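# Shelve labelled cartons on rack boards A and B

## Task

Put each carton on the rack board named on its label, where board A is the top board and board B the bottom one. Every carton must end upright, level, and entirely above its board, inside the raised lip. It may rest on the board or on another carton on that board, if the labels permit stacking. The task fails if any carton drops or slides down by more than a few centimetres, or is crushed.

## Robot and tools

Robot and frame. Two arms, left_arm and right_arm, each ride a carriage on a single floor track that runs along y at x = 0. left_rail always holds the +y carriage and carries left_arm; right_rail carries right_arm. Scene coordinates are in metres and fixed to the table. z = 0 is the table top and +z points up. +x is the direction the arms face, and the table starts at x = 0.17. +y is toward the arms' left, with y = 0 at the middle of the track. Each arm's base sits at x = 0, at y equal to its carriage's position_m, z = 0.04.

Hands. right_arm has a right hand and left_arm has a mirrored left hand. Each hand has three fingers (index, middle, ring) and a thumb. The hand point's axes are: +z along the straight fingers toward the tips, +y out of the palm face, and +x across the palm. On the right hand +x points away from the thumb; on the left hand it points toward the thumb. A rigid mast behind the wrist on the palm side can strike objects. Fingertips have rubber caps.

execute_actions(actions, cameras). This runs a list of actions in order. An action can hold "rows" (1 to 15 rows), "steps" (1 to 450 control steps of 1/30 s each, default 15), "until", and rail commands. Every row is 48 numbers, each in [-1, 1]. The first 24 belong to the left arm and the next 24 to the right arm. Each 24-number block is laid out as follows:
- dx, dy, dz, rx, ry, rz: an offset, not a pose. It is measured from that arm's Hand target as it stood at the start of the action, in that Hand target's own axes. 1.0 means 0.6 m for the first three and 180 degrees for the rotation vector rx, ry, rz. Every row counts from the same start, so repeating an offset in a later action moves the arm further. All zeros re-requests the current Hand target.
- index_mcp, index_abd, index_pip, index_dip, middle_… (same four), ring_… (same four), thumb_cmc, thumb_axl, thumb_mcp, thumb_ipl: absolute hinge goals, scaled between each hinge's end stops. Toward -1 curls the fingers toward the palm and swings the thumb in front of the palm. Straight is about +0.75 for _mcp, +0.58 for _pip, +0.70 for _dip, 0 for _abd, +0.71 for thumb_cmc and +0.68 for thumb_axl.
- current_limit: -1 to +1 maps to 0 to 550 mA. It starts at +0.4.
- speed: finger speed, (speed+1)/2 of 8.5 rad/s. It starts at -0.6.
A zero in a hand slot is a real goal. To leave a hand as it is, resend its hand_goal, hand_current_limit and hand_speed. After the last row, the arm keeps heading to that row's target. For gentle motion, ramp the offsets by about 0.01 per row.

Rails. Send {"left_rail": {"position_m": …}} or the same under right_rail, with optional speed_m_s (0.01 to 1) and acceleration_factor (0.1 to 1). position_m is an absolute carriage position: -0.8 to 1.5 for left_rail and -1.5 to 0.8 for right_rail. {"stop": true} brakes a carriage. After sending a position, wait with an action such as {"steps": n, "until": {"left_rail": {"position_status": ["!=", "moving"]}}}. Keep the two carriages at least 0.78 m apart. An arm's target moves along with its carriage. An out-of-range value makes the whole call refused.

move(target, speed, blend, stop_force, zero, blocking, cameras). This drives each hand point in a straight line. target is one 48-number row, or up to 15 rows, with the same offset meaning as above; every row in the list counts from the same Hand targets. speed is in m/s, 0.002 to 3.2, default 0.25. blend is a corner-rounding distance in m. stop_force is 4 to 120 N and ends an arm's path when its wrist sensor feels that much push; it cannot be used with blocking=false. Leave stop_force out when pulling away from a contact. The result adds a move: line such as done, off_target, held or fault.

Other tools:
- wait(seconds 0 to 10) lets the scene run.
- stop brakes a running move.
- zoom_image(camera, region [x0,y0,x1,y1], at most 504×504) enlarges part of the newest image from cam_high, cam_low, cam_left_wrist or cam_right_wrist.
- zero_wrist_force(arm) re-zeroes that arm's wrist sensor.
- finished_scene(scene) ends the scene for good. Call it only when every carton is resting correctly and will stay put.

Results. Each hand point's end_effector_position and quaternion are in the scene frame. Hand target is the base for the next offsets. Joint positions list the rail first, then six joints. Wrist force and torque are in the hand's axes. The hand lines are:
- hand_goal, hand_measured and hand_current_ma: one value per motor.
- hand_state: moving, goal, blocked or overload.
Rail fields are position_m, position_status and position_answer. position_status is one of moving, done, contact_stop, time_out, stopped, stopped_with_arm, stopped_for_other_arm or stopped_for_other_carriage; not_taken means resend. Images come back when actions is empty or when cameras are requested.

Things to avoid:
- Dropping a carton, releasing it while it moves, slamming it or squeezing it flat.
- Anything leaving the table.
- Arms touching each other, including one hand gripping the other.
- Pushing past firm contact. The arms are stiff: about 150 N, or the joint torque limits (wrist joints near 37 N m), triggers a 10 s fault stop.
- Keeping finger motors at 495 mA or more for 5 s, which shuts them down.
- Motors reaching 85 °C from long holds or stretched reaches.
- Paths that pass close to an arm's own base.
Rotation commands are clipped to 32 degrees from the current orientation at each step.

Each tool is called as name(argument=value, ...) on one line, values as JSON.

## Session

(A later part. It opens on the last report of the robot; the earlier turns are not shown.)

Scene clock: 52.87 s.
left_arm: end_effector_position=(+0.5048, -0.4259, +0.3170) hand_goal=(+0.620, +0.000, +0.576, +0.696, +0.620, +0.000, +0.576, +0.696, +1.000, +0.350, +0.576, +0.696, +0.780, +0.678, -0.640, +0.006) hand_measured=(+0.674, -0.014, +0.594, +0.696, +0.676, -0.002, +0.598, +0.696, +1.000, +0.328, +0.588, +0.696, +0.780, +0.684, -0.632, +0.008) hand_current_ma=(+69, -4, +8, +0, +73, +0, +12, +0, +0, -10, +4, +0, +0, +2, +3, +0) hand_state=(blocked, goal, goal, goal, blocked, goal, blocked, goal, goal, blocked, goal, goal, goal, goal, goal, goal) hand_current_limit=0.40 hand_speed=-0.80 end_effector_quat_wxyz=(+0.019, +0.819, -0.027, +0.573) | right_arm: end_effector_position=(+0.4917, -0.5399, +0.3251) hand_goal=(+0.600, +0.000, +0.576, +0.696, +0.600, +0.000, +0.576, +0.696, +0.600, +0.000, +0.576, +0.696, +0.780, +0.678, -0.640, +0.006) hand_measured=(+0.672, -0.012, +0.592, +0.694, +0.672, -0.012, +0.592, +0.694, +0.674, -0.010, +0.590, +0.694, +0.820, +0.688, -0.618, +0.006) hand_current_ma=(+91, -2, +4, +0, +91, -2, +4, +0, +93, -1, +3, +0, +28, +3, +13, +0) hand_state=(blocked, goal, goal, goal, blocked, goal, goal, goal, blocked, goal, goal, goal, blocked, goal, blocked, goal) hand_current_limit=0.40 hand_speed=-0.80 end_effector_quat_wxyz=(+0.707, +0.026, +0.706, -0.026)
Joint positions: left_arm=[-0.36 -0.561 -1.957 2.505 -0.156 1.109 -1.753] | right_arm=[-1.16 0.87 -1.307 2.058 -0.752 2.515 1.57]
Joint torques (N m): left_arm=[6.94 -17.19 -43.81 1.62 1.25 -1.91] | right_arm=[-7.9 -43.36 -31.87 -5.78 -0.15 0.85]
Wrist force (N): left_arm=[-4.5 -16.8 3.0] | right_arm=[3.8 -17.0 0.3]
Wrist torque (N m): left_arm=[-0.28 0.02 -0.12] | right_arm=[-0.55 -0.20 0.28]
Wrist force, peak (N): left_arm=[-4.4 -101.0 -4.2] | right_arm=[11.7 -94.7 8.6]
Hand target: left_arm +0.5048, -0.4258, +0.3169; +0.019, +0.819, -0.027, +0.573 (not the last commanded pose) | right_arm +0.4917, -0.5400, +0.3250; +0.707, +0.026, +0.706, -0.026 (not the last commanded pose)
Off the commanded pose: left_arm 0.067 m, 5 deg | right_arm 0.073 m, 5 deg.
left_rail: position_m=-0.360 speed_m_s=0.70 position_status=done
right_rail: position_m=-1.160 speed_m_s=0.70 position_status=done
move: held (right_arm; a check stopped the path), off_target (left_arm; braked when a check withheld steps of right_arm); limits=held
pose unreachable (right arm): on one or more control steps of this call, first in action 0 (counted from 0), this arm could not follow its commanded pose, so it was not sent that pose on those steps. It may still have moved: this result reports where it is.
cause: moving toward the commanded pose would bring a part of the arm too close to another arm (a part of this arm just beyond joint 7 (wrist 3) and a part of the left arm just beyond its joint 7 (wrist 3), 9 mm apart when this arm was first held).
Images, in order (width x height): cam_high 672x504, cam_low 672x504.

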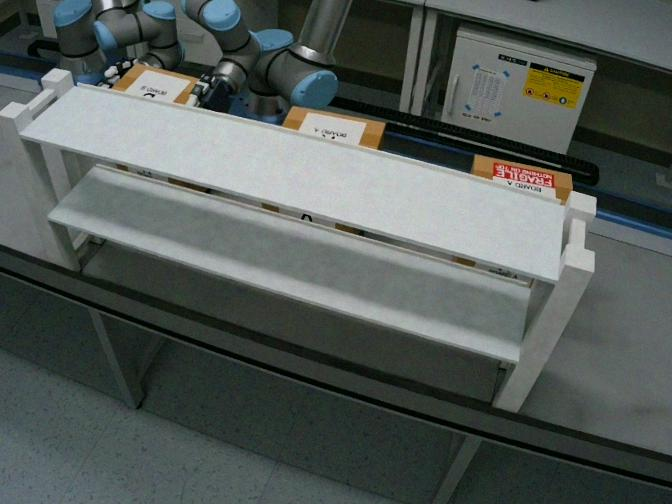

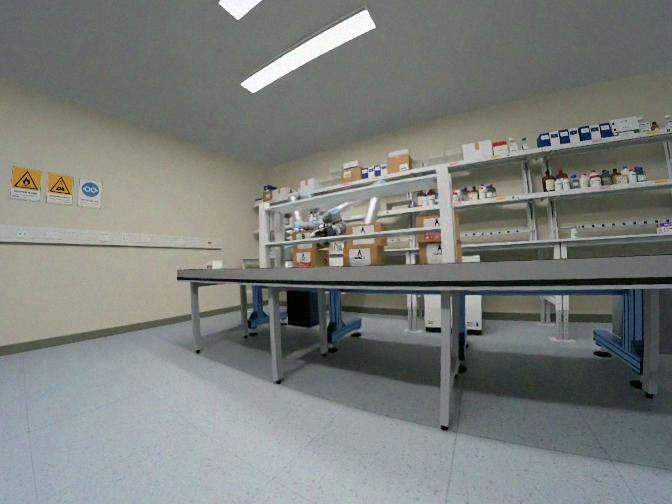

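execute_actions(actions=[], cameras=["all"])

zoom_image(camera="cam_high", region=[60, 20, 300, 200])

zoom_image(camera="cam_low", region=[240, 160, 360, 280])

Scene clock: 56.57 s.
left_arm: end_effector_position=(+0.5048, -0.4257, +0.3169) hand_goal=(+0.620, +0.000, +0.576, +0.696, +0.620, +0.000, +0.576, +0.696, +1.000, +0.350, +0.576, +0.696, +0.780, +0.678, -0.640, +0.006) hand_measured=(+0.674, -0.014, +0.594, +0.696, +0.676, -0.002, +0.598, +0.696, +1.000, +0.328, +0.588, +0.696, +0.780, +0.684, -0.632, +0.008) hand_current_ma=(+69, -4, +8, +0, +73, +0, +12, +0, +0, -10, +4, +0, +0, +2, +3, +0) hand_state=(blocked, goal, goal, goal, blocked, goal, blocked, goal, goal, blocked, goal, goal, goal, goal, goal, goal) hand_current_limit=0.40 hand_speed=-0.80 end_effector_quat_wxyz=(+0.019, +0.819, -0.027, +0.573) | right_arm: end_effector_position=(+0.4917, -0.5401, +0.3250) hand_goal=(+0.600, +0.000, +0.576, +0.696, +0.600, +0.000, +0.576, +0.696, +0.600, +0.000, +0.576, +0.696, +0.780, +0.678, -0.640, +0.006) hand_measured=(+0.670, -0.012, +0.592, +0.694, +0.670, -0.012, +0.592, +0.694, +0.670, -0.010, +0.590, +0.694, +0.814, +0.688, -0.620, +0.006) hand_current_ma=(+86, -2, +4, +0, +85, -2, +4, +0, +86, -1, +3, +0, +20, +3, +10, +0) hand_state=(blocked, goal, goal, goal, blocked, goal, goal, goal, blocked, goal, goal, goal, blocked, goal, goal, goal) hand_current_limit=0.40 hand_speed=-0.80 end_effector_quat_wxyz=(+0.707, +0.026, +0.706, -0.026)
Joint positions: left_arm=[-0.36 -0.561 -1.957 2.505 -0.156 1.109 -1.753] | right_arm=[-1.16 0.87 -1.307 2.058 -0.752 2.515 1.57]
Joint velocities: within noise
Joint torques (N m): left_arm=[7.2 -15.44 -32.58 1.62 0.74 -1.67] | right_arm=[-9.55 -44.35 -31.09 -1.37 0.08 0.76]
Motor temperatures (°C): left_arm=[28 23 29 29 35 31] | right_arm=[25 24 28 33 31 33]
Wrist force (N): left_arm=[-3.5 -13.9 2.7] | right_arm=[4.0 -14.0 0.3]
Wrist torque (N m): left_arm=[0.00 -0.03 -0.11] | right_arm=[-0.39 -0.27 0.25]
Wrist force, peak (N): left_arm=[-4.4 -16.4 3.0] | right_arm=[4.3 -16.7 0.1]
Hand target: left_arm +0.5048, -0.4257, +0.3169; +0.019, +0.819, -0.027, +0.573 (not the last commanded pose) | right_arm +0.4917, -0.5401, +0.3250; +0.707, +0.026, +0.706, -0.026 (not the last commanded pose)
Off the commanded pose: left_arm 0.067 m, 5 deg | right_arm 0.073 m, 5 deg.
left_rail: position_m=-0.360 speed_m_s=0.70 position_status=done
right_rail: position_m=-1.160 speed_m_s=0.70 position_status=done

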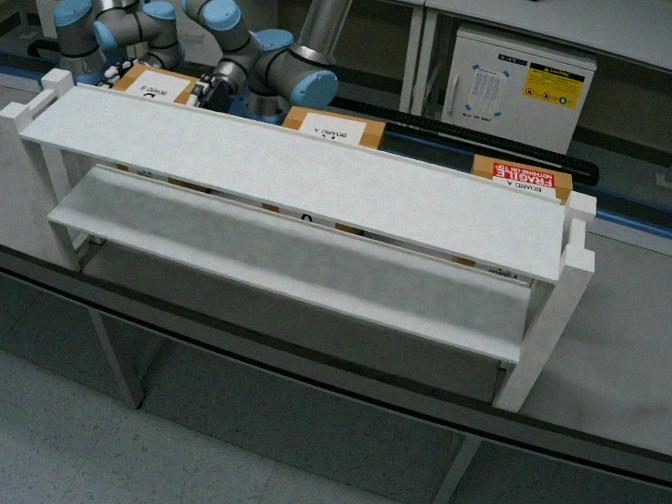

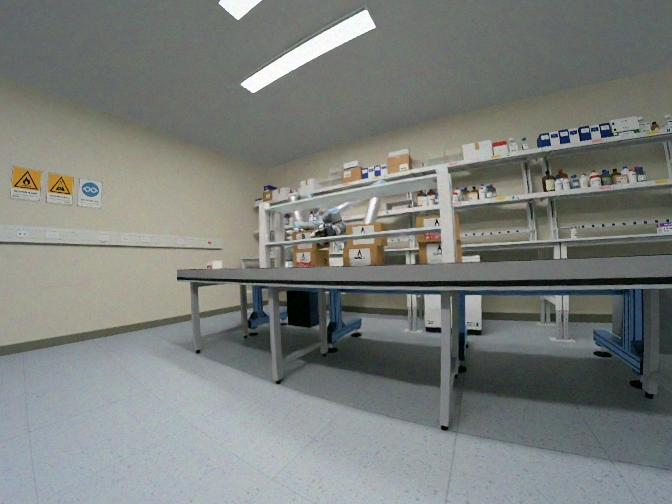

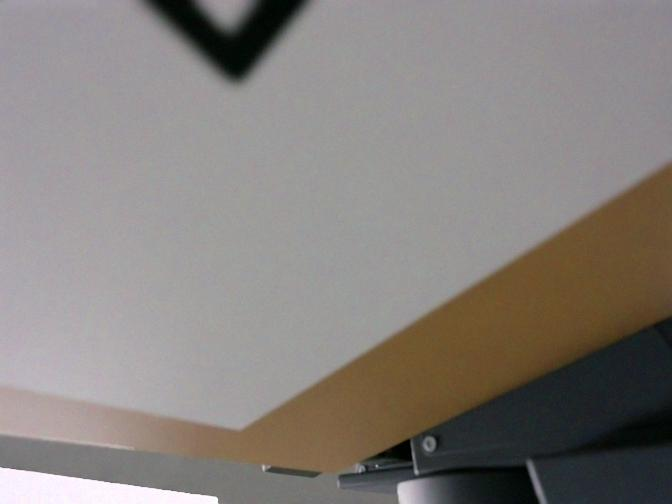

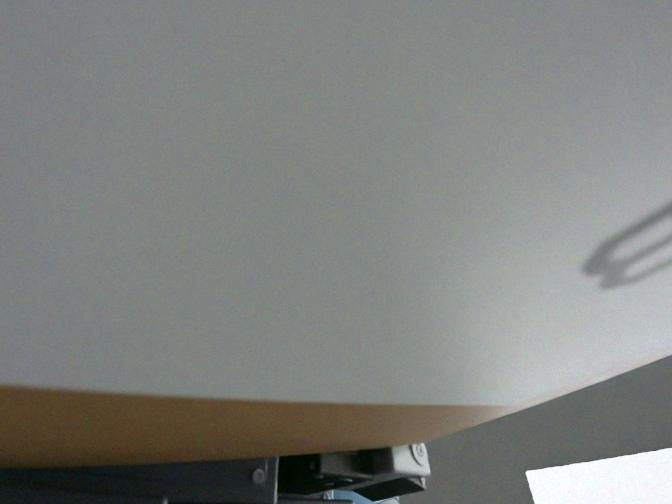

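Scaled by 2.100 from the camera's 672x504 image, which has a finer 960x720 frame.

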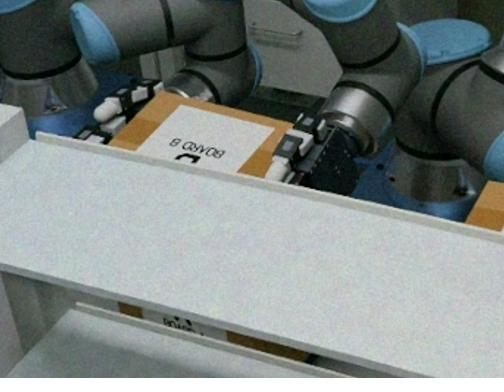

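Scaled by 4.200 from the camera's 672x504 image, which has a finer 960x720 frame.

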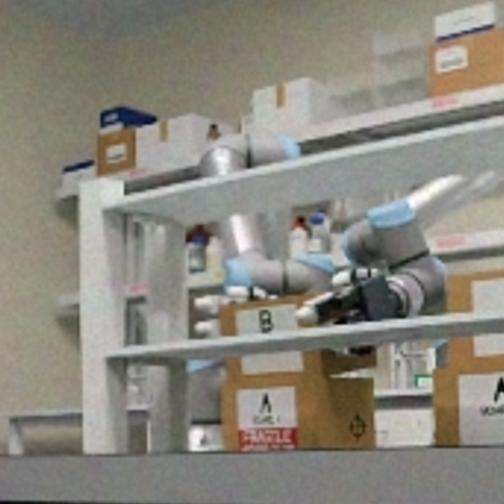

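zoom_image(camera="cam_high", region=[110, 40, 220, 122])

zoom_image(camera="cam_low", region=[275, 215, 345, 272])

Scaled by 4.582 from the camera's 672x504 image, which has a finer 960x720 frame.

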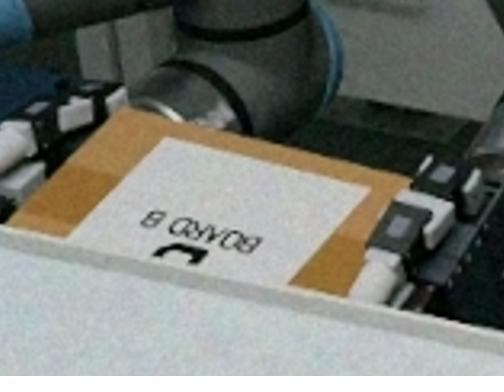

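Scaled by 7.200 from the camera's 672x504 image, which has a finer 960x720 frame.

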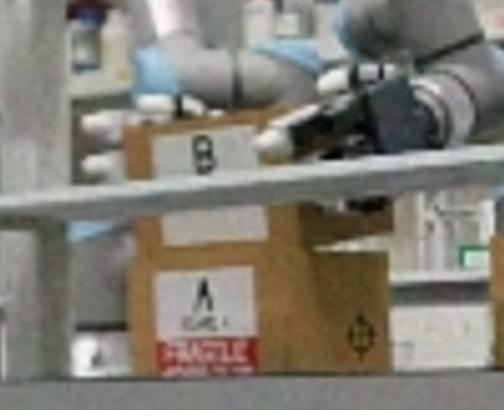

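move(target=[-0.0313,0,0.0114,0,0,0,0.62,0,0.576,0.696,0.62,0,0.576,0.696,1.0,0.35,0.576,0.696,0.78,0.678,-0.64,0.005,0.4,-0.8,0.0333,0,0,0,0,0,0.60,0,0.576,0.696,0.60,0,0.576,0.696,0.60,0,0.576,0.696,0.78,0.678,-0.64,0.005,0.4,-0.8], speed=0.006, stop_force=7, cameras=["cam_high","cam_low"])

zoom_image(camera="cam_low", region=[275, 215, 345, 272])

zoom_image(camera="cam_high", region=[110, 40, 220, 122])

Scene clock: 62.37 s.
left_arm: end_effector_position=(+0.5047, -0.4257, +0.3164) hand_goal=(+0.620, +0.000, +0.576, +0.696, +0.620, +0.000, +0.576, +0.696, +1.000, +0.350, +0.576, +0.696, +0.780, +0.678, -0.640, +0.006) hand_measured=(+0.674, +0.000, +0.594, +0.696, +0.678, +0.010, +0.600, +0.696, +1.000, +0.328, +0.588, +0.696, +0.780, +0.684, -0.632, +0.008) hand_current_ma=(+69, +0, +8, +0, +79, +3, +14, +0, +0, -10, +4, +0, +0, +2, +3, +0) hand_state=(blocked, goal, goal, goal, blocked, goal, blocked, goal, goal, blocked, goal, goal, goal, goal, goal, goal) hand_current_limit=0.40 hand_speed=-0.80 end_effector_quat_wxyz=(+0.019, +0.819, -0.027, +0.573) | right_arm: end_effector_position=(+0.4917, -0.5401, +0.3225) hand_goal=(+0.600, +0.000, +0.576, +0.696, +0.600, +0.000, +0.576, +0.696, +0.600, +0.000, +0.576, +0.696, +0.780, +0.678, -0.640, +0.006) hand_measured=(+0.670, -0.004, +0.592, +0.694, +0.668, -0.002, +0.592, +0.694, +0.664, -0.002, +0.590, +0.694, +0.814, +0.684, -0.622, +0.006) hand_current_ma=(+85, +0, +4, +0, +81, +0, +4, +0, +72, +0, +3, +0, +20, +1, +9, +0) hand_state=(blocked, goal, goal, goal, blocked, goal, goal, goal, blocked, goal, goal, goal, blocked, goal, goal, goal) hand_current_limit=0.40 hand_speed=-0.80 end_effector_quat_wxyz=(+0.707, +0.026, +0.706, -0.026)
Joint positions: left_arm=[-0.36 -0.561 -1.957 2.506 -0.157 1.109 -1.753] | right_arm=[-1.16 0.87 -1.304 2.06 -0.757 2.515 1.57]
Joint torques (N m): left_arm=[4.88 -16.88 -46.22 2.01 1.22 -1.89] | right_arm=[-7.15 -62.37 -51.24 -0.19 -0.53 1.55]
Wrist force (N): left_arm=[-1.3 -17.1 1.4] | right_arm=[-1.1 -18.3 -0.3]
Wrist torque (N m): left_arm=[-0.21 0.37 0.40] | right_arm=[-0.68 -0.22 -0.02]
Wrist force, peak (N): left_arm=[-1.1 -17.5 1.4] | right_arm=[-3.6 -20.0 -2.3]
Hand target: left_arm +0.5047, -0.4257, +0.3164; +0.019, +0.819, -0.027, +0.573 (not the last commanded pose) | right_arm +0.4917, -0.5401, +0.3225; +0.707, +0.026, +0.706, -0.026 (not the last commanded pose)
Off the commanded pose: left_arm 0.020 m, 0 deg | right_arm 0.017 m, 0 deg.
left_rail: position_m=-0.360 speed_m_s=0.70 position_status=done
right_rail: position_m=-1.160 speed_m_s=0.70 position_status=done
move: contact (left_arm, right_arm)
Images, in order (width x height): cam_high 672x504, cam_low 672x504.

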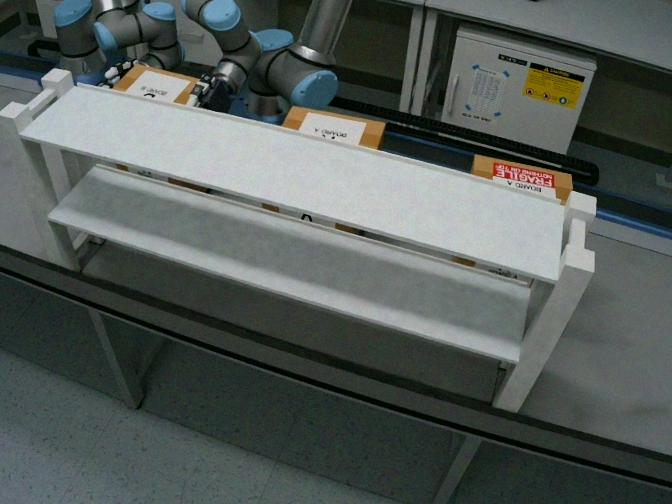

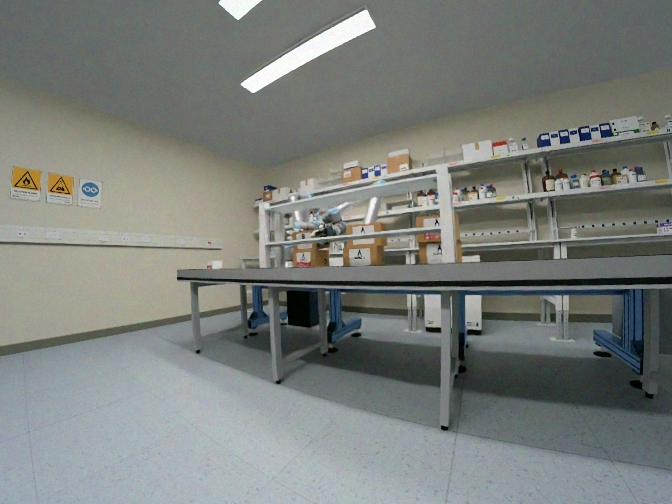

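Scaled by 7.200 from the camera's 672x504 image, which has a finer 960x720 frame.

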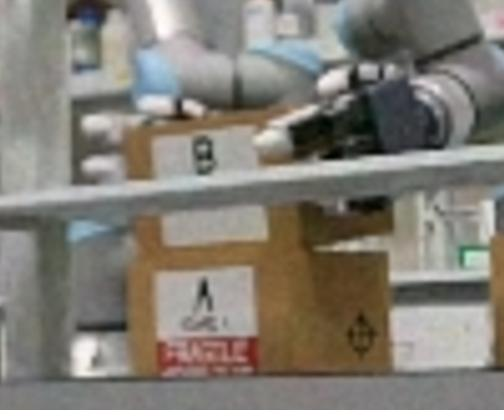

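Scaled by 4.582 from the camera's 672x504 image, which has a finer 960x720 frame.

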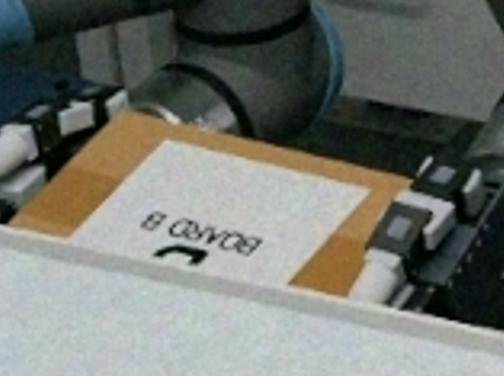

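move(target=[-0.0235,0,0.00855,0,0,0,0.62,0,0.576,0.696,0.62,0,0.576,0.696,1.0,0.35,0.576,0.696,0.78,0.678,-0.64,0.005,0.4,-0.8,0.025,0,0,0,0,0,0.60,0,0.576,0.696,0.60,0,0.576,0.696,0.60,0,0.576,0.696,0.78,0.678,-0.64,0.005,0.4,-0.8], speed=0.006, stop_force=15, cameras=["cam_high","cam_low"])

zoom_image(camera="cam_low", region=[275, 215, 345, 272])

zoom_image(camera="cam_high", region=[110, 40, 220, 122])

Scene clock: 67.30 s.
left_arm: end_effector_position=(+0.5047, -0.4257, +0.3014) hand_goal=(+0.620, +0.000, +0.576, +0.696, +0.620, +0.000, +0.576, +0.696, +1.000, +0.350, +0.576, +0.696, +0.780, +0.678, -0.640, +0.006) hand_measured=(+0.676, +0.004, +0.594, +0.696, +0.682, +0.022, +0.602, +0.696, +1.000, +0.328, +0.588, +0.696, +0.780, +0.684, -0.634, +0.008) hand_current_ma=(+75, +0, +8, +0, +88, +9, +16, +0, +0, -10, +4, +0, +0, +2, +3, +0) hand_state=(blocked, goal, goal, goal, blocked, blocked, blocked, goal, goal, blocked, goal, goal, goal, goal, goal, goal) hand_current_limit=0.40 hand_speed=-0.80 end_effector_quat_wxyz=(+0.019, +0.819, -0.027, +0.573) | right_arm: end_effector_position=(+0.4917, -0.5401, +0.3075) hand_goal=(+0.600, +0.000, +0.576, +0.696, +0.600, +0.000, +0.576, +0.696, +0.600, +0.000, +0.576, +0.696, +0.780, +0.678, -0.640, +0.006) hand_measured=(+0.664, +0.000, +0.592, +0.694, +0.662, +0.002, +0.592, +0.694, +0.658, +0.000, +0.590, +0.696, +0.818, +0.676, -0.622, +0.006) hand_current_ma=(+72, +0, +4, +0, +68, +0, +4, +0, +61, +0, +3, +0, +24, +0, +9, +0) hand_state=(blocked, goal, goal, goal, blocked, goal, goal, goal, blocked, goal, goal, goal, blocked, goal, goal, goal) hand_current_limit=0.40 hand_speed=-0.80 end_effector_quat_wxyz=(+0.707, +0.027, +0.706, -0.026)
Joint positions: left_arm=[-0.36 -0.561 -1.934 2.525 -0.199 1.109 -1.753] | right_arm=[-1.16 0.87 -1.284 2.069 -0.786 2.515 1.57]
Joint torques (N m): left_arm=[-11.11 11.85 -30.46 -6.24 2.65 -1.05] | right_arm=[-8.47 -37.75 -28.37 -4.35 -2.24 2.02]
Wrist force (N): left_arm=[4.0 -23.4 -6.8] | right_arm=[-3.7 -20.5 -2.1]
Wrist torque (N m): left_arm=[-0.29 -0.11 0.89] | right_arm=[-0.90 -0.63 -0.09]
Wrist force, peak (N): left_arm=[4.2 -24.1 -7.3] | right_arm=[-4.4 -20.9 -1.6]
Hand target: left_arm +0.5047, -0.4257, +0.3014; +0.019, +0.819, -0.027, +0.573 | right_arm +0.4917, -0.5401, +0.3075; +0.707, +0.026, +0.706, -0.026
Off the commanded pose: left_arm 0.000 m, 0 deg | right_arm 0.000 m, 0 deg.
left_rail: position_m=-0.360 speed_m_s=0.70 position_status=done
right_rail: position_m=-1.160 speed_m_s=0.70 position_status=done
move: done
Images, in order (width x height): cam_high 672x504, cam_low 672x504.

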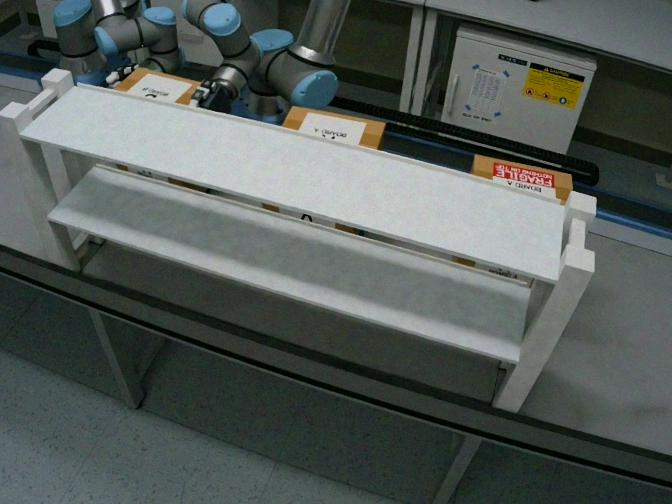

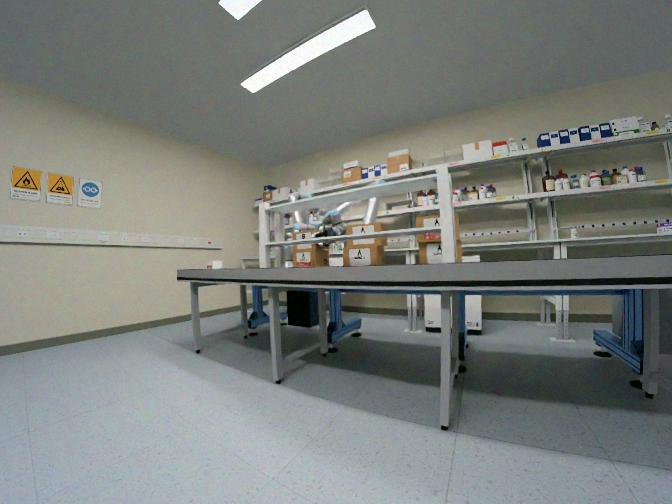

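Scaled by 7.200 from the camera's 672x504 image, which has a finer 960x720 frame.

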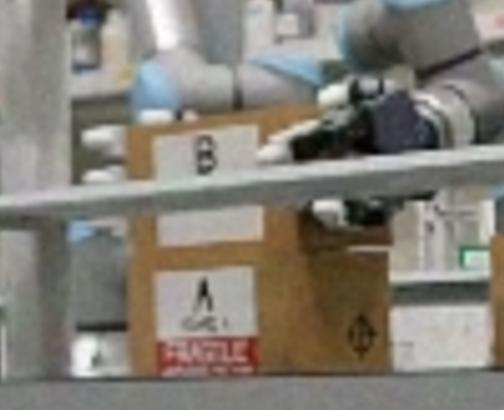

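Scaled by 4.582 from the camera's 672x504 image, which has a finer 960x720 frame.

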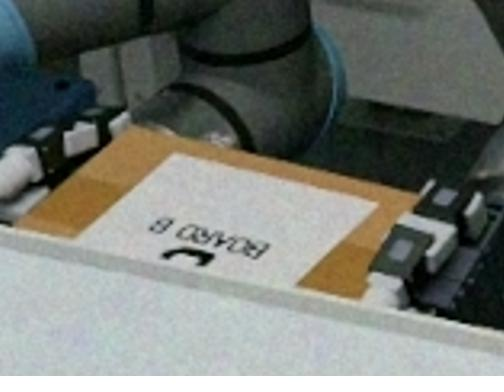

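move(target=[0,-0.02,0,0,0,0,0.68,0,0.576,0.696,0.68,0,0.576,0.696,1.0,0.35,0.576,0.696,0.85,0.678,-0.5,0.005,0.4,-0.8,0,-0.02,0,0,0,0,0.68,0,0.576,0.696,0.68,0,0.576,0.696,0.68,0,0.576,0.696,0.85,0.678,-0.5,0.005,0.4,-0.8], speed=0.01)

move(target=[0,-0.05,0,0,0,0,0.68,0,0.576,0.696,0.68,0,0.576,0.696,1.0,0.35,0.576,0.696,0.85,0.678,-0.5,0.005,0.4,-0.8,0,-0.05,0,0,0,0,0.68,0,0.576,0.696,0.68,0,0.576,0.696,0.68,0,0.576,0.696,0.85,0.678,-0.5,0.005,0.4,-0.8], speed=0.05, cameras=["cam_high","cam_low"])

zoom_image(camera="cam_low", region=[275, 215, 345, 272])

zoom_image(camera="cam_high", region=[110, 40, 220, 122])

Scene clock: 70.27 s.
left_arm: end_effector_position=(+0.5055, -0.4137, +0.3014) hand_goal=(+0.680, +0.000, +0.576, +0.696, +0.680, +0.000, +0.576, +0.696, +1.000, +0.350, +0.576, +0.696, +0.850, +0.678, -0.500, +0.006) hand_measured=(+0.682, -0.002, +0.580, +0.696, +0.680, +0.002, +0.578, +0.696, +1.000, +0.328, +0.582, +0.696, +0.848, +0.680, -0.512, +0.008) hand_current_ma=(+0, +0, +0, +0, +0, +0, +0, +0, +0, -9, +1, +0, +0, +0, -6, +0) hand_state=(goal, goal, goal, goal, goal, goal, goal, goal, goal, blocked, goal, goal, goal, goal, goal, goal) hand_current_limit=0.40 hand_speed=-0.80 end_effector_quat_wxyz=(+0.019, +0.819, -0.027, +0.573) | right_arm: end_effector_position=(+0.4908, -0.5521, +0.3075) hand_goal=(+0.680, +0.000, +0.576, +0.696, +0.680, +0.000, +0.576, +0.696, +0.680, +0.000, +0.576, +0.696, +0.850, +0.678, -0.500, +0.006) hand_measured=(+0.678, -0.002, +0.580, +0.694, +0.678, -0.002, +0.578, +0.694, +0.678, -0.002, +0.578, +0.696, +0.852, +0.676, -0.510, +0.006) hand_current_ma=(+0, +0, +0, +0, +0, +0, +0, +0, +0, +0, +0, +0, +0, +0, -2, +0) hand_state=(goal, goal, goal, goal, goal, goal, goal, goal, goal, goal, goal, goal, goal, goal, goal, goal) hand_current_limit=0.40 hand_speed=-0.80 end_effector_quat_wxyz=(+0.707, +0.026, +0.706, -0.026)
Joint positions: left_arm=[-0.36 -0.511 -1.929 2.521 -0.209 1.155 -1.732] | right_arm=[-1.16 0.857 -1.3 2.091 -0.792 2.503 1.57]
Joint torques (N m): left_arm=[15.85 7.36 -41.71 -4.19 1.86 3.06] | right_arm=[-14.69 -63.67 -20.24 -3.32 -3 0.36]
Wrist force (N): left_arm=[-1.2 0.3 -0.4] | right_arm=[1.0 2.8 1.2]
Wrist torque (N m): left_arm=[0.21 0.06 -0.41] | right_arm=[0.14 -0.35 -0.06]
Wrist force, peak (N): left_arm=[3.9 -24.0 -6.5] | right_arm=[-3.8 -20.9 -2.1]
Hand target: left_arm +0.5055, -0.4137, +0.3014; +0.019, +0.819, -0.027, +0.573 | right_arm +0.4908, -0.5521, +0.3075; +0.707, +0.026, +0.706, -0.026
Off the commanded pose: left_arm 0.000 m, 0 deg | right_arm 0.000 m, 0 deg.
left_rail: position_m=-0.360 speed_m_s=0.70 position_status=done
right_rail: position_m=-1.160 speed_m_s=0.70 position_status=done
move: done

Scene clock: 71.33 s.
left_arm: end_effector_position=(+0.5075, -0.3838, +0.3014) hand_goal=(+0.680, +0.000, +0.576, +0.696, +0.680, +0.000, +0.576, +0.696, +1.000, +0.350, +0.576, +0.696, +0.850, +0.678, -0.500, +0.006) hand_measured=(+0.682, -0.002, +0.580, +0.696, +0.678, +0.002, +0.578, +0.696, +1.000, +0.328, +0.582, +0.696, +0.848, +0.680, -0.512, +0.008) hand_current_ma=(+0, +0, +0, +0, +0, +0, +0, +0, +0, -9, +1, +0, +0, +0, -6, +0) hand_state=(goal, goal, goal, goal, goal, goal, goal, goal, goal, blocked, goal, goal, goal, goal, goal, goal) hand_current_limit=0.40 hand_speed=-0.80 end_effector_quat_wxyz=(+0.019, +0.819, -0.027, +0.573) | right_arm: end_effector_position=(+0.4886, -0.5820, +0.3075) hand_goal=(+0.680, +0.000, +0.576, +0.696, +0.680, +0.000, +0.576, +0.696, +0.680, +0.000, +0.576, +0.696, +0.850, +0.678, -0.500, +0.006) hand_measured=(+0.678, -0.002, +0.578, +0.694, +0.678, -0.002, +0.578, +0.694, +0.678, -0.002, +0.578, +0.696, +0.852, +0.676, -0.510, +0.006) hand_current_ma=(+0, +0, +0, +0, +0, +0, +0, +0, +0, +0, +0, +0, +0, +0, -2, +0) hand_state=(goal, goal, goal, goal, goal, goal, goal, goal, goal, goal, goal, goal, goal, goal, goal, goal) hand_current_limit=0.40 hand_speed=-0.80 end_effector_quat_wxyz=(+0.707, +0.027, +0.706, -0.026)
Joint positions: left_arm=[-0.36 -0.384 -1.91 2.509 -0.233 1.273 -1.682] | right_arm=[-1.16 0.824 -1.34 2.146 -0.807 2.47 1.57]
Joint torques (N m): left_arm=[9.52 6.93 -41.61 -4.35 2.21 2.84] | right_arm=[-13.99 -59.21 -20.27 -3.53 -2.86 -0.29]
Wrist force (N): left_arm=[-1.0 0.6 -0.4] | right_arm=[0.3 2.7 1.8]
Wrist torque (N m): left_arm=[0.26 0.02 -0.40] | right_arm=[0.10 -0.27 -0.10]
Wrist force, peak (N): left_arm=[-1.2 1.3 -0.2] | right_arm=[0.7 3.4 1.6]
Hand target: left_arm +0.5075, -0.3838, +0.3014; +0.019, +0.819, -0.027, +0.573 | right_arm +0.4886, -0.5820, +0.3075; +0.707, +0.026, +0.706, -0.026
Off the commanded pose: left_arm 0.000 m, 0 deg | right_arm 0.000 m, 0 deg.
left_rail: position_m=-0.360 speed_m_s=0.70 position_status=done
right_rail: position_m=-1.160 speed_m_s=0.70 position_status=done
move: done
Images, in order (width x height): cam_high 672x504, cam_low 672x504.

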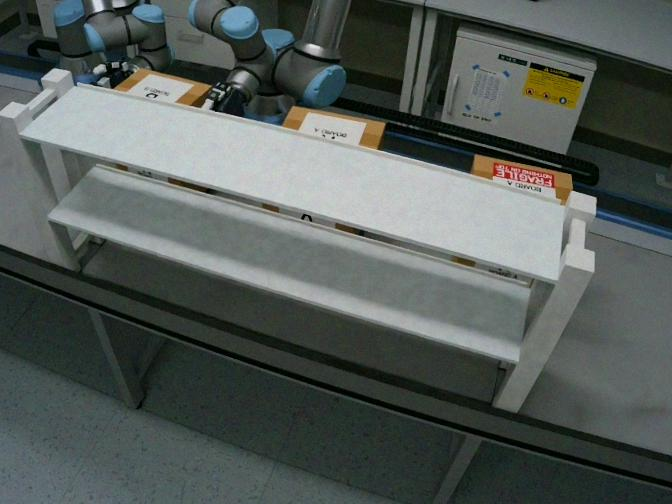

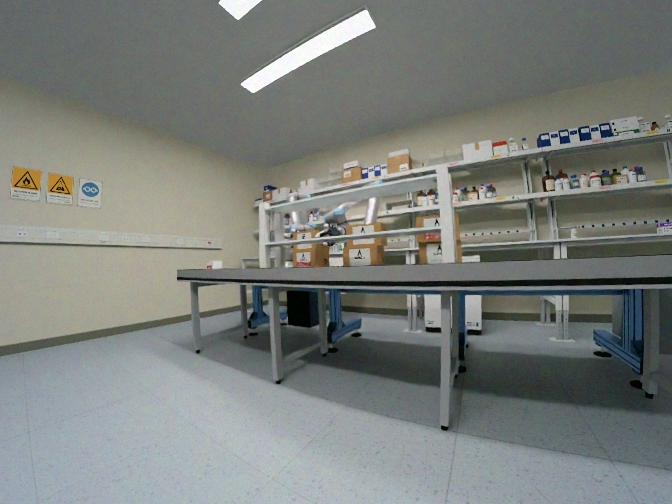

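Scaled by 7.200 from the camera's 672x504 image, which has a finer 960x720 frame.

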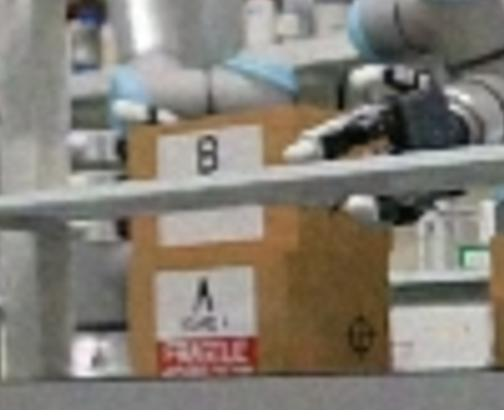

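Scaled by 4.582 from the camera's 672x504 image, which has a finer 960x720 frame.

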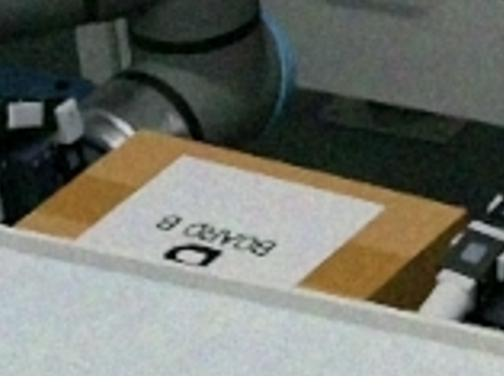

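move(target=[-0.0285,-0.0293,-0.0056,0.00992,0,-0.00361,0.66,0,0.576,0.696,0.66,0,0.576,0.696,1.0,0.35,0.576,0.696,0.82,0.678,-0.5,0.005,0.4,-0.8,0.0267,-0.0058,-0.0034,-0.0133,0,0,0.66,0,0.576,0.696,0.66,0,0.576,0.696,0.66,0,0.576,0.696,0.82,0.678,-0.5,0.005,0.4,-0.8], speed=0.06, cameras=["cam_high"])

zoom_image(camera="cam_high", region=[80, 40, 250, 130])

Scene clock: 77.30 s.
left_arm: end_effector_position=(+0.4998, -0.3657, +0.2865) hand_goal=(+0.660, +0.000, +0.576, +0.696, +0.660, +0.000, +0.576, +0.696, +1.000, +0.350, +0.576, +0.696, +0.820, +0.678, -0.500, +0.006) hand_measured=(+0.662, -0.002, +0.578, +0.696, +0.662, -0.002, +0.578, +0.696, +1.000, +0.338, +0.578, +0.696, +0.824, +0.680, -0.512, +0.008) hand_current_ma=(+0, +0, +0, +0, +0, +0, +0, +0, +0, -3, +0, +0, +1, +0, -6, +0) hand_state=(goal, goal, goal, goal, goal, goal, goal, goal, goal, goal, goal, goal, goal, goal, goal, goal) hand_current_limit=0.40 hand_speed=-0.80 end_effector_quat_wxyz=(+0.010, +0.819, -0.014, +0.574) | right_arm: end_effector_position=(+0.4863, -0.5853, +0.2915) hand_goal=(+0.660, +0.000, +0.576, +0.696, +0.660, +0.000, +0.576, +0.696, +0.660, +0.000, +0.576, +0.696, +0.820, +0.678, -0.500, +0.006) hand_measured=(+0.662, -0.002, +0.578, +0.694, +0.662, -0.002, +0.578, +0.694, +0.662, -0.002, +0.578, +0.696, +0.824, +0.676, -0.510, +0.006) hand_current_ma=(+0, +0, +0, +0, +0, +0, +0, +0, +0, +0, +0, +0, +0, +0, -2, +0) hand_state=(goal, goal, goal, goal, goal, goal, goal, goal, goal, goal, goal, goal, goal, goal, goal, goal) hand_current_limit=0.40 hand_speed=-0.80 end_effector_quat_wxyz=(+0.707, +0.012, +0.707, -0.012)
Joint positions: left_arm=[-0.36 -0.358 -1.907 2.539 -0.266 1.266 -1.685] | right_arm=[-1.16 0.805 -1.333 2.179 -0.846 2.409 1.571]
Joint torques (N m): left_arm=[14.33 8.07 -27.23 -4.8 -1.1 -1.88] | right_arm=[-13.27 -36.67 -19.54 -3.68 -2.76 -3.13]
Wrist force (N): left_arm=[-0.8 0.4 -0.5] | right_arm=[1.2 2.8 1.8]
Wrist torque (N m): left_arm=[0.24 -0.01 -0.38] | right_arm=[0.10 -0.39 -0.02]
Wrist force, peak (N): left_arm=[-1.4 0.8 -0.5] | right_arm=[1.2 3.2 2.2]
Hand target: left_arm +0.4997, -0.3656, +0.2865; +0.010, +0.819, -0.014, +0.574 | right_arm +0.4863, -0.5853, +0.2915; +0.707, +0.012, +0.707, -0.012
Off the commanded pose: left_arm 0.000 m, 0 deg | right_arm 0.000 m, 0 deg.
left_rail: position_m=-0.360 speed_m_s=0.70 position_status=done
right_rail: position_m=-1.160 speed_m_s=0.70 position_status=done
move: done
Images, in order (width x height): cam_high 672x504.

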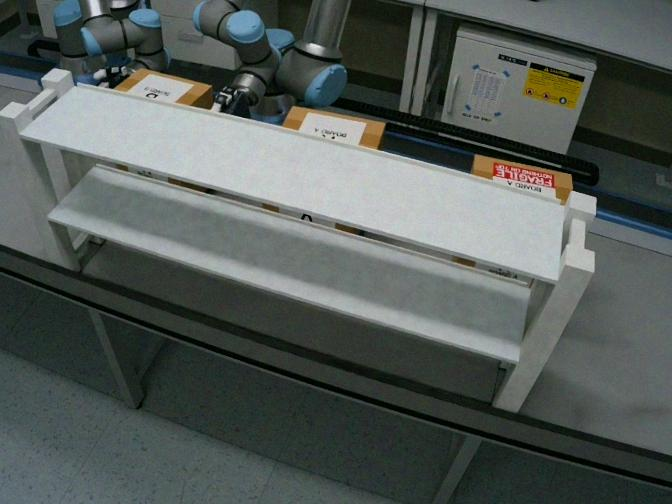

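Scaled by 2.965 from the camera's 672x504 image, which has a finer 960x720 frame.

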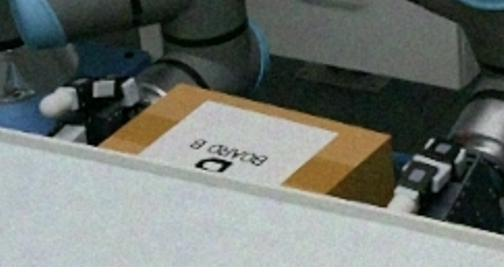

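move(target=[0,0.0583,0,0,0,0,0.60,0,0.576,0.696,0.60,0,0.576,0.696,1.0,0.35,0.576,0.696,0.75,0.678,-0.64,0.005,0.4,-0.8,0,0.0583,0,0,0,0,0.58,0,0.576,0.696,0.58,0,0.576,0.696,0.58,0,0.576,0.696,0.75,0.678,-0.64,0.005,0.4,-0.8], speed=0.04, stop_force=6)

move(target=[0,0.05,0,0,0,0,0.60,0,0.576,0.696,0.60,0,0.576,0.696,1.0,0.35,0.576,0.696,0.75,0.678,-0.64,0.005,0.4,-0.8,0,0.05,0,0,0,0,0.58,0,0.576,0.696,0.58,0,0.576,0.696,0.58,0,0.576,0.696,0.75,0.678,-0.64,0.005,0.4,-0.8], speed=0.007, stop_force=5)

Scene clock: 80.27 s.
left_arm: end_effector_position=(+0.4986, -0.4006, +0.2865) hand_goal=(+0.600, +0.000, +0.576, +0.696, +0.600, +0.000, +0.576, +0.696, +1.000, +0.350, +0.576, +0.696, +0.750, +0.678, -0.640, +0.006) hand_measured=(+0.602, -0.002, +0.578, +0.696, +0.602, -0.002, +0.578, +0.696, +1.000, +0.338, +0.578, +0.696, +0.752, +0.680, -0.640, +0.008) hand_current_ma=(+0, +0, +0, +0, +0, +0, +0, +0, +0, -3, +0, +0, +0, +0, +0, +0) hand_state=(goal, goal, goal, goal, goal, goal, goal, goal, goal, goal, goal, goal, goal, goal, goal, goal) hand_current_limit=0.40 hand_speed=-0.80 end_effector_quat_wxyz=(+0.010, +0.819, -0.014, +0.574) | right_arm: end_effector_position=(+0.4875, -0.5504, +0.2915) hand_goal=(+0.580, +0.000, +0.576, +0.696, +0.580, +0.000, +0.576, +0.696, +0.580, +0.000, +0.576, +0.696, +0.750, +0.678, -0.640, +0.006) hand_measured=(+0.596, -0.002, +0.580, +0.694, +0.596, -0.002, +0.580, +0.694, +0.598, -0.002, +0.580, +0.696, +0.752, +0.676, -0.640, +0.006) hand_current_ma=(+5, +0, +0, +0, +5, +0, +0, +0, +6, +0, +0, +0, +0, +0, +0, +0) hand_state=(goal, goal, goal, goal, goal, goal, goal, goal, goal, goal, goal, goal, goal, goal, goal, goal) hand_current_limit=0.40 hand_speed=-0.80 end_effector_quat_wxyz=(+0.707, +0.012, +0.707, -0.012)
Joint positions: left_arm=[-0.36 -0.512 -1.931 2.554 -0.235 1.123 -1.746] | right_arm=[-1.16 0.847 -1.289 2.117 -0.828 2.451 1.57]
Joint torques (N m): left_arm=[-18.84 -14.93 -26.3 3.11 -2.79 -2.88] | right_arm=[14.28 -39.73 -42.07 0.65 2.13 2.8]
Wrist force (N): left_arm=[-1.4 0.8 -0.5] | right_arm=[0.6 -0.7 1.4]
Wrist torque (N m): left_arm=[0.30 0.07 -0.15] | right_arm=[0.44 -0.32 -0.18]
Wrist force, peak (N): left_arm=[-1.6 0.9 -0.6] | right_arm=[1.4 3.1 1.8]
Hand target: left_arm +0.4986, -0.4006, +0.2865; +0.010, +0.819, -0.014, +0.574 | right_arm +0.4875, -0.5504, +0.2915; +0.707, +0.012, +0.707, -0.012
Off the commanded pose: left_arm 0.000 m, 0 deg | right_arm 0.000 m, 0 deg.
left_rail: position_m=-0.360 speed_m_s=0.70 position_status=done
right_rail: position_m=-1.160 speed_m_s=0.70 position_status=done
move: done

Scene clock: 83.20 s.
left_arm: end_effector_position=(+0.4981, -0.4139, +0.2865) hand_goal=(+0.600, +0.000, +0.576, +0.696, +0.600, +0.000, +0.576, +0.696, +1.000, +0.350, +0.576, +0.696, +0.750, +0.678, -0.640, +0.006) hand_measured=(+0.622, -0.002, +0.580, +0.696, +0.638, -0.002, +0.592, +0.696, +1.000, +0.338, +0.578, +0.696, +0.752, +0.680, -0.640, +0.008) hand_current_ma=(+15, +0, +1, +0, +37, +0, +7, +0, +0, -3, +0, +0, +0, +0, +0, +0) hand_state=(blocked, goal, goal, goal, blocked, goal, goal, goal, goal, goal, goal, goal, goal, goal, goal, goal) hand_current_limit=0.40 hand_speed=-0.80 end_effector_quat_wxyz=(+0.010, +0.819, -0.014, +0.574) | right_arm: end_effector_position=(+0.4878, -0.5404, +0.2915) hand_goal=(+0.580, +0.000, +0.576, +0.696, +0.580, +0.000, +0.576, +0.696, +0.580, +0.000, +0.576, +0.696, +0.750, +0.678, -0.640, +0.006) hand_measured=(+0.622, -0.002, +0.588, +0.694, +0.620, -0.002, +0.590, +0.694, +0.624, -0.002, +0.588, +0.696, +0.752, +0.676, -0.640, +0.006) hand_current_ma=(+30, +0, +3, +0, +30, +0, +3, +0, +33, +0, +2, +0, +0, +0, +0, +0) hand_state=(blocked, goal, goal, goal, blocked, goal, goal, goal, blocked, goal, goal, goal, goal, goal, goal, goal) hand_current_limit=0.40 hand_speed=-0.80 end_effector_quat_wxyz=(+0.707, +0.012, +0.707, -0.012)
Joint positions: left_arm=[-0.36 -0.57 -1.935 2.558 -0.222 1.07 -1.771] | right_arm=[-1.16 0.859 -1.277 2.099 -0.822 2.463 1.57]
Joint torques (N m): left_arm=[13.1 6.48 -40.43 -2.64 2.48 2.26] | right_arm=[-10.09 -64.05 -20.52 -3.76 -4.58 2.89]
Wrist force (N): left_arm=[-0.9 -1.2 0.3] | right_arm=[0.2 -2.2 3.4]
Wrist torque (N m): left_arm=[0.39 0.13 -0.09] | right_arm=[0.34 -0.50 -0.24]
Wrist force, peak (N): left_arm=[-0.3 -4.4 -1.8] | right_arm=[-0.2 -7.0 1.5]
Hand target: left_arm +0.4981, -0.4140, +0.2865; +0.010, +0.819, -0.014, +0.574 (not the last commanded pose) | right_arm +0.4878, -0.5404, +0.2915; +0.707, +0.012, +0.707, -0.012 (not the last commanded pose)
Off the commanded pose: left_arm 0.017 m, 0 deg | right_arm 0.020 m, 0 deg.
left_rail: position_m=-0.360 speed_m_s=0.70 position_status=done
right_rail: position_m=-1.160 speed_m_s=0.70 position_status=done
move: contact (left_arm, right_arm)

move(target=[0,0.02,0,0,0,0,0.60,0,0.576,0.696,0.60,0,0.576,0.696,1.0,0.35,0.576,0.696,0.75,0.678,-0.64,0.005,0.4,-0.8,0,0.02,0,0,0,0,0.58,0,0.576,0.696,0.58,0,0.576,0.696,0.58,0,0.576,0.696,0.75,0.678,-0.64,0.005,0.4,-0.8], speed=0.003, stop_force=30)

Scene clock: 86.50 s.
left_arm: end_effector_position=(+0.4979, -0.4189, +0.2865) hand_goal=(+0.600, +0.000, +0.576, +0.696, +0.600, +0.000, +0.576, +0.696, +1.000, +0.350, +0.576, +0.696, +0.750, +0.678, -0.640, +0.006) hand_measured=(+0.652, -0.004, +0.592, +0.696, +0.662, +0.002, +0.602, +0.696, +1.000, +0.338, +0.580, +0.696, +0.792, +0.680, -0.632, +0.008) hand_current_ma=(+64, +0, +6, +0, +87, +0, +18, +0, +0, -3, +1, +0, +41, +0, +3, +0) hand_state=(blocked, goal, goal, goal, blocked, goal, blocked, goal, goal, goal, goal, goal, blocked, goal, goal, goal) hand_current_limit=0.40 hand_speed=-0.80 end_effector_quat_wxyz=(+0.010, +0.819, -0.014, +0.574) | right_arm: end_effector_position=(+0.4880, -0.5351, +0.2914) hand_goal=(+0.580, +0.000, +0.576, +0.696, +0.580, +0.000, +0.576, +0.696, +0.580, +0.000, +0.576, +0.696, +0.750, +0.678, -0.640, +0.006) hand_measured=(+0.660, +0.000, +0.602, +0.694, +0.660, +0.000, +0.600, +0.694, +0.662, -0.002, +0.598, +0.696, +0.774, +0.682, -0.638, +0.006) hand_current_ma=(+112, +0, +10, +0, +110, +0, +10, +0, +118, +0, +7, +0, +9, +1, +0, +0) hand_state=(blocked, goal, blocked, goal, blocked, goal, blocked, goal, blocked, goal, blocked, goal, blocked, goal, goal, goal) hand_current_limit=0.40 hand_speed=-0.80 end_effector_quat_wxyz=(+0.707, +0.012, +0.707, -0.012)
Joint positions: left_arm=[-0.36 -0.592 -1.936 2.559 -0.217 1.05 -1.781] | right_arm=[-1.16 0.864 -1.27 2.089 -0.819 2.469 1.57]
Joint torques (N m): left_arm=[0.62 -2.57 -40.54 -5.58 7.8 3.93] | right_arm=[1.97 -64.97 -31.58 -5.58 -11.37 1.61]
Wrist force (N): left_arm=[-0.5 -28.5 -2.2] | right_arm=[2.6 -27.7 5.4]
Wrist torque (N m): left_arm=[-1.06 0.18 -0.60] | right_arm=[-0.40 -0.76 0.04]
Wrist force, peak (N): left_arm=[-0.5 -32.0 -4.7] | right_arm=[2.1 -32.4 3.2]
Hand target: left_arm +0.4979, -0.4189, +0.2865; +0.010, +0.819, -0.014, +0.574 (not the last commanded pose) | right_arm +0.4880, -0.5351, +0.2914; +0.707, +0.012, +0.707, -0.012 (not the last commanded pose)
Off the commanded pose: left_arm 0.007 m, 0 deg | right_arm 0.007 m, 0 deg.
left_rail: position_m=-0.360 speed_m_s=0.70 position_status=done
right_rail: position_m=-1.160 speed_m_s=0.70 position_status=done
move: contact (left_arm, right_arm)

move(target=[0,0.0013,0,0,0,0,0.60,0,0.576,0.696,0.60,0,0.576,0.696,1.0,0.35,0.576,0.696,0.75,0.678,-0.64,0.005,0.4,-0.8,0,0.0013,0,0,0,0,0.58,0,0.576,0.696,0.58,0,0.576,0.696,0.58,0,0.576,0.696,0.75,0.678,-0.64,0.005,0.4,-0.8], speed=0.003)

Scene clock: 87.80 s.
left_arm: end_effector_position=(+0.4979, -0.4197, +0.2865) hand_goal=(+0.600, +0.000, +0.576, +0.696, +0.600, +0.000, +0.576, +0.696, +1.000, +0.350, +0.576, +0.696, +0.750, +0.678, -0.640, +0.006) hand_measured=(+0.656, -0.002, +0.594, +0.696, +0.666, +0.002, +0.604, +0.696, +1.000, +0.336, +0.584, +0.696, +0.808, +0.688, -0.626, +0.008) hand_current_ma=(+75, +0, +9, +0, +97, +0, +20, +0, +0, -4, +2, +0, +74, +4, +9, +0) hand_state=(blocked, goal, goal, goal, blocked, goal, blocked, goal, goal, goal, goal, goal, blocked, goal, goal, goal) hand_current_limit=0.40 hand_speed=-0.80 end_effector_quat_wxyz=(+0.010, +0.819, -0.014, +0.574) | right_arm: end_effector_position=(+0.4880, -0.5344, +0.2914) hand_goal=(+0.580, +0.000, +0.576, +0.696, +0.580, +0.000, +0.576, +0.696, +0.580, +0.000, +0.576, +0.696, +0.750, +0.678, -0.640, +0.006) hand_measured=(+0.664, +0.000, +0.602, +0.694, +0.664, +0.000, +0.600, +0.694, +0.666, -0.002, +0.598, +0.696, +0.786, +0.686, -0.634, +0.006) hand_current_ma=(+125, +0, +10, +0, +122, +0, +10, +0, +130, +0, +7, +0, +22, +2, +1, +0) hand_state=(blocked, goal, blocked, goal, blocked, goal, blocked, goal, blocked, goal, blocked, goal, blocked, goal, goal, goal) hand_current_limit=0.40 hand_speed=-0.80 end_effector_quat_wxyz=(+0.707, +0.012, +0.707, -0.012)
Joint positions: left_arm=[-0.36 -0.595 -1.937 2.559 -0.217 1.047 -1.783] | right_arm=[-1.16 0.865 -1.269 2.088 -0.819 2.469 1.57]
Joint torques (N m): left_arm=[-38.2 -13.4 -35.52 0.91 3.02 -1.23] | right_arm=[30.19 -42.39 -59.82 -1.91 -4.66 1.38]
Wrist force (N): left_arm=[-0.3 -41.1 -0.5] | right_arm=[4.4 -40.7 3.4]
Wrist torque (N m): left_arm=[-1.96 0.09 -0.86] | right_arm=[-0.93 -0.62 0.34]
Wrist force, peak (N): left_arm=[-0.6 -41.3 -1.1] | right_arm=[3.9 -41.2 3.6]
Hand target: left_arm +0.4979, -0.4197, +0.2865; +0.010, +0.819, -0.014, +0.574 | right_arm +0.4880, -0.5343, +0.2914; +0.707, +0.012, +0.707, -0.012
Off the commanded pose: left_arm 0.000 m, 0 deg | right_arm 0.000 m, 0 deg.
left_rail: position_m=-0.360 speed_m_s=0.70 position_status=done
right_rail: position_m=-1.160 speed_m_s=0.70 position_status=done
move: done

move(target=[0,0.0022,0,0,0,0,0.60,0,0.576,0.696,0.60,0,0.576,0.696,1.0,0.35,0.576,0.696,0.75,0.678,-0.64,0.005,0.4,-0.8,0,0.0022,0,0,0,0,0.58,0,0.576,0.696,0.58,0,0.576,0.696,0.58,0,0.576,0.696,0.75,0.678,-0.64,0.005,0.4,-0.8], speed=0.003)

Scene clock: 89.00 s.
left_arm: end_effector_position=(+0.4979, -0.4210, +0.2865) hand_goal=(+0.600, +0.000, +0.576, +0.696, +0.600, +0.000, +0.576, +0.696, +1.000, +0.350, +0.576, +0.696, +0.750, +0.678, -0.640, +0.006) hand_measured=(+0.660, -0.002, +0.596, +0.696, +0.668, +0.002, +0.606, +0.696, +1.000, +0.334, +0.586, +0.696, +0.822, +0.692, -0.620, +0.008) hand_current_ma=(+85, +0, +10, +0, +104, +0, +21, +0, +0, -5, +3, +0, +109, +8, +16, +0) hand_state=(blocked, goal, goal, goal, blocked, goal, blocked, goal, goal, goal, goal, goal, blocked, goal, goal, goal) hand_current_limit=0.40 hand_speed=-0.80 end_effector_quat_wxyz=(+0.010, +0.819, -0.014, +0.574) | right_arm: end_effector_position=(+0.4881, -0.5330, +0.2914) hand_goal=(+0.580, +0.000, +0.576, +0.696, +0.580, +0.000, +0.576, +0.696, +0.580, +0.000, +0.576, +0.696, +0.750, +0.678, -0.640, +0.006) hand_measured=(+0.676, +0.006, +0.602, +0.694, +0.674, +0.006, +0.600, +0.694, +0.678, +0.004, +0.598, +0.696, +0.822, +0.692, -0.620, +0.006) hand_current_ma=(+155, +1, +10, +0, +152, +0, +10, +0, +163, +0, +8, +0, +86, +5, +10, +0) hand_state=(blocked, goal, blocked, goal, blocked, goal, blocked, goal, blocked, goal, blocked, goal, blocked, goal, goal, goal) hand_current_limit=0.40 hand_speed=-0.80 end_effector_quat_wxyz=(+0.707, +0.012, +0.707, -0.012)
Joint positions: left_arm=[-0.36 -0.601 -1.937 2.559 -0.215 1.042 -1.785] | right_arm=[-1.16 0.867 -1.267 2.085 -0.818 2.471 1.57]
Joint torques (N m): left_arm=[-50.54 -8.44 -41.95 -1.42 7.49 -1.06] | right_arm=[43.57 -45.26 -73.4 -3.27 -8.28 1.28]
Wrist force (N): left_arm=[7.8 -80.8 -8.7] | right_arm=[11.2 -69.2 7.8]
Wrist torque (N m): left_arm=[-5.11 -0.98 0.30] | right_arm=[-3.46 -1.65 1.46]
Wrist force, peak (N): left_arm=[7.6 -80.9 -8.8] | right_arm=[11.9 -69.7 7.9]
Hand target: left_arm +0.4979, -0.4210, +0.2865; +0.010, +0.819, -0.014, +0.574 | right_arm +0.4880, -0.5330, +0.2914; +0.707, +0.012, +0.707, -0.012
Off the commanded pose: left_arm 0.000 m, 0 deg | right_arm 0.000 m, 0 deg.
left_rail: position_m=-0.360 speed_m_s=0.70 position_status=done
right_rail: position_m=-1.160 speed_m_s=0.70 position_status=done
move: done


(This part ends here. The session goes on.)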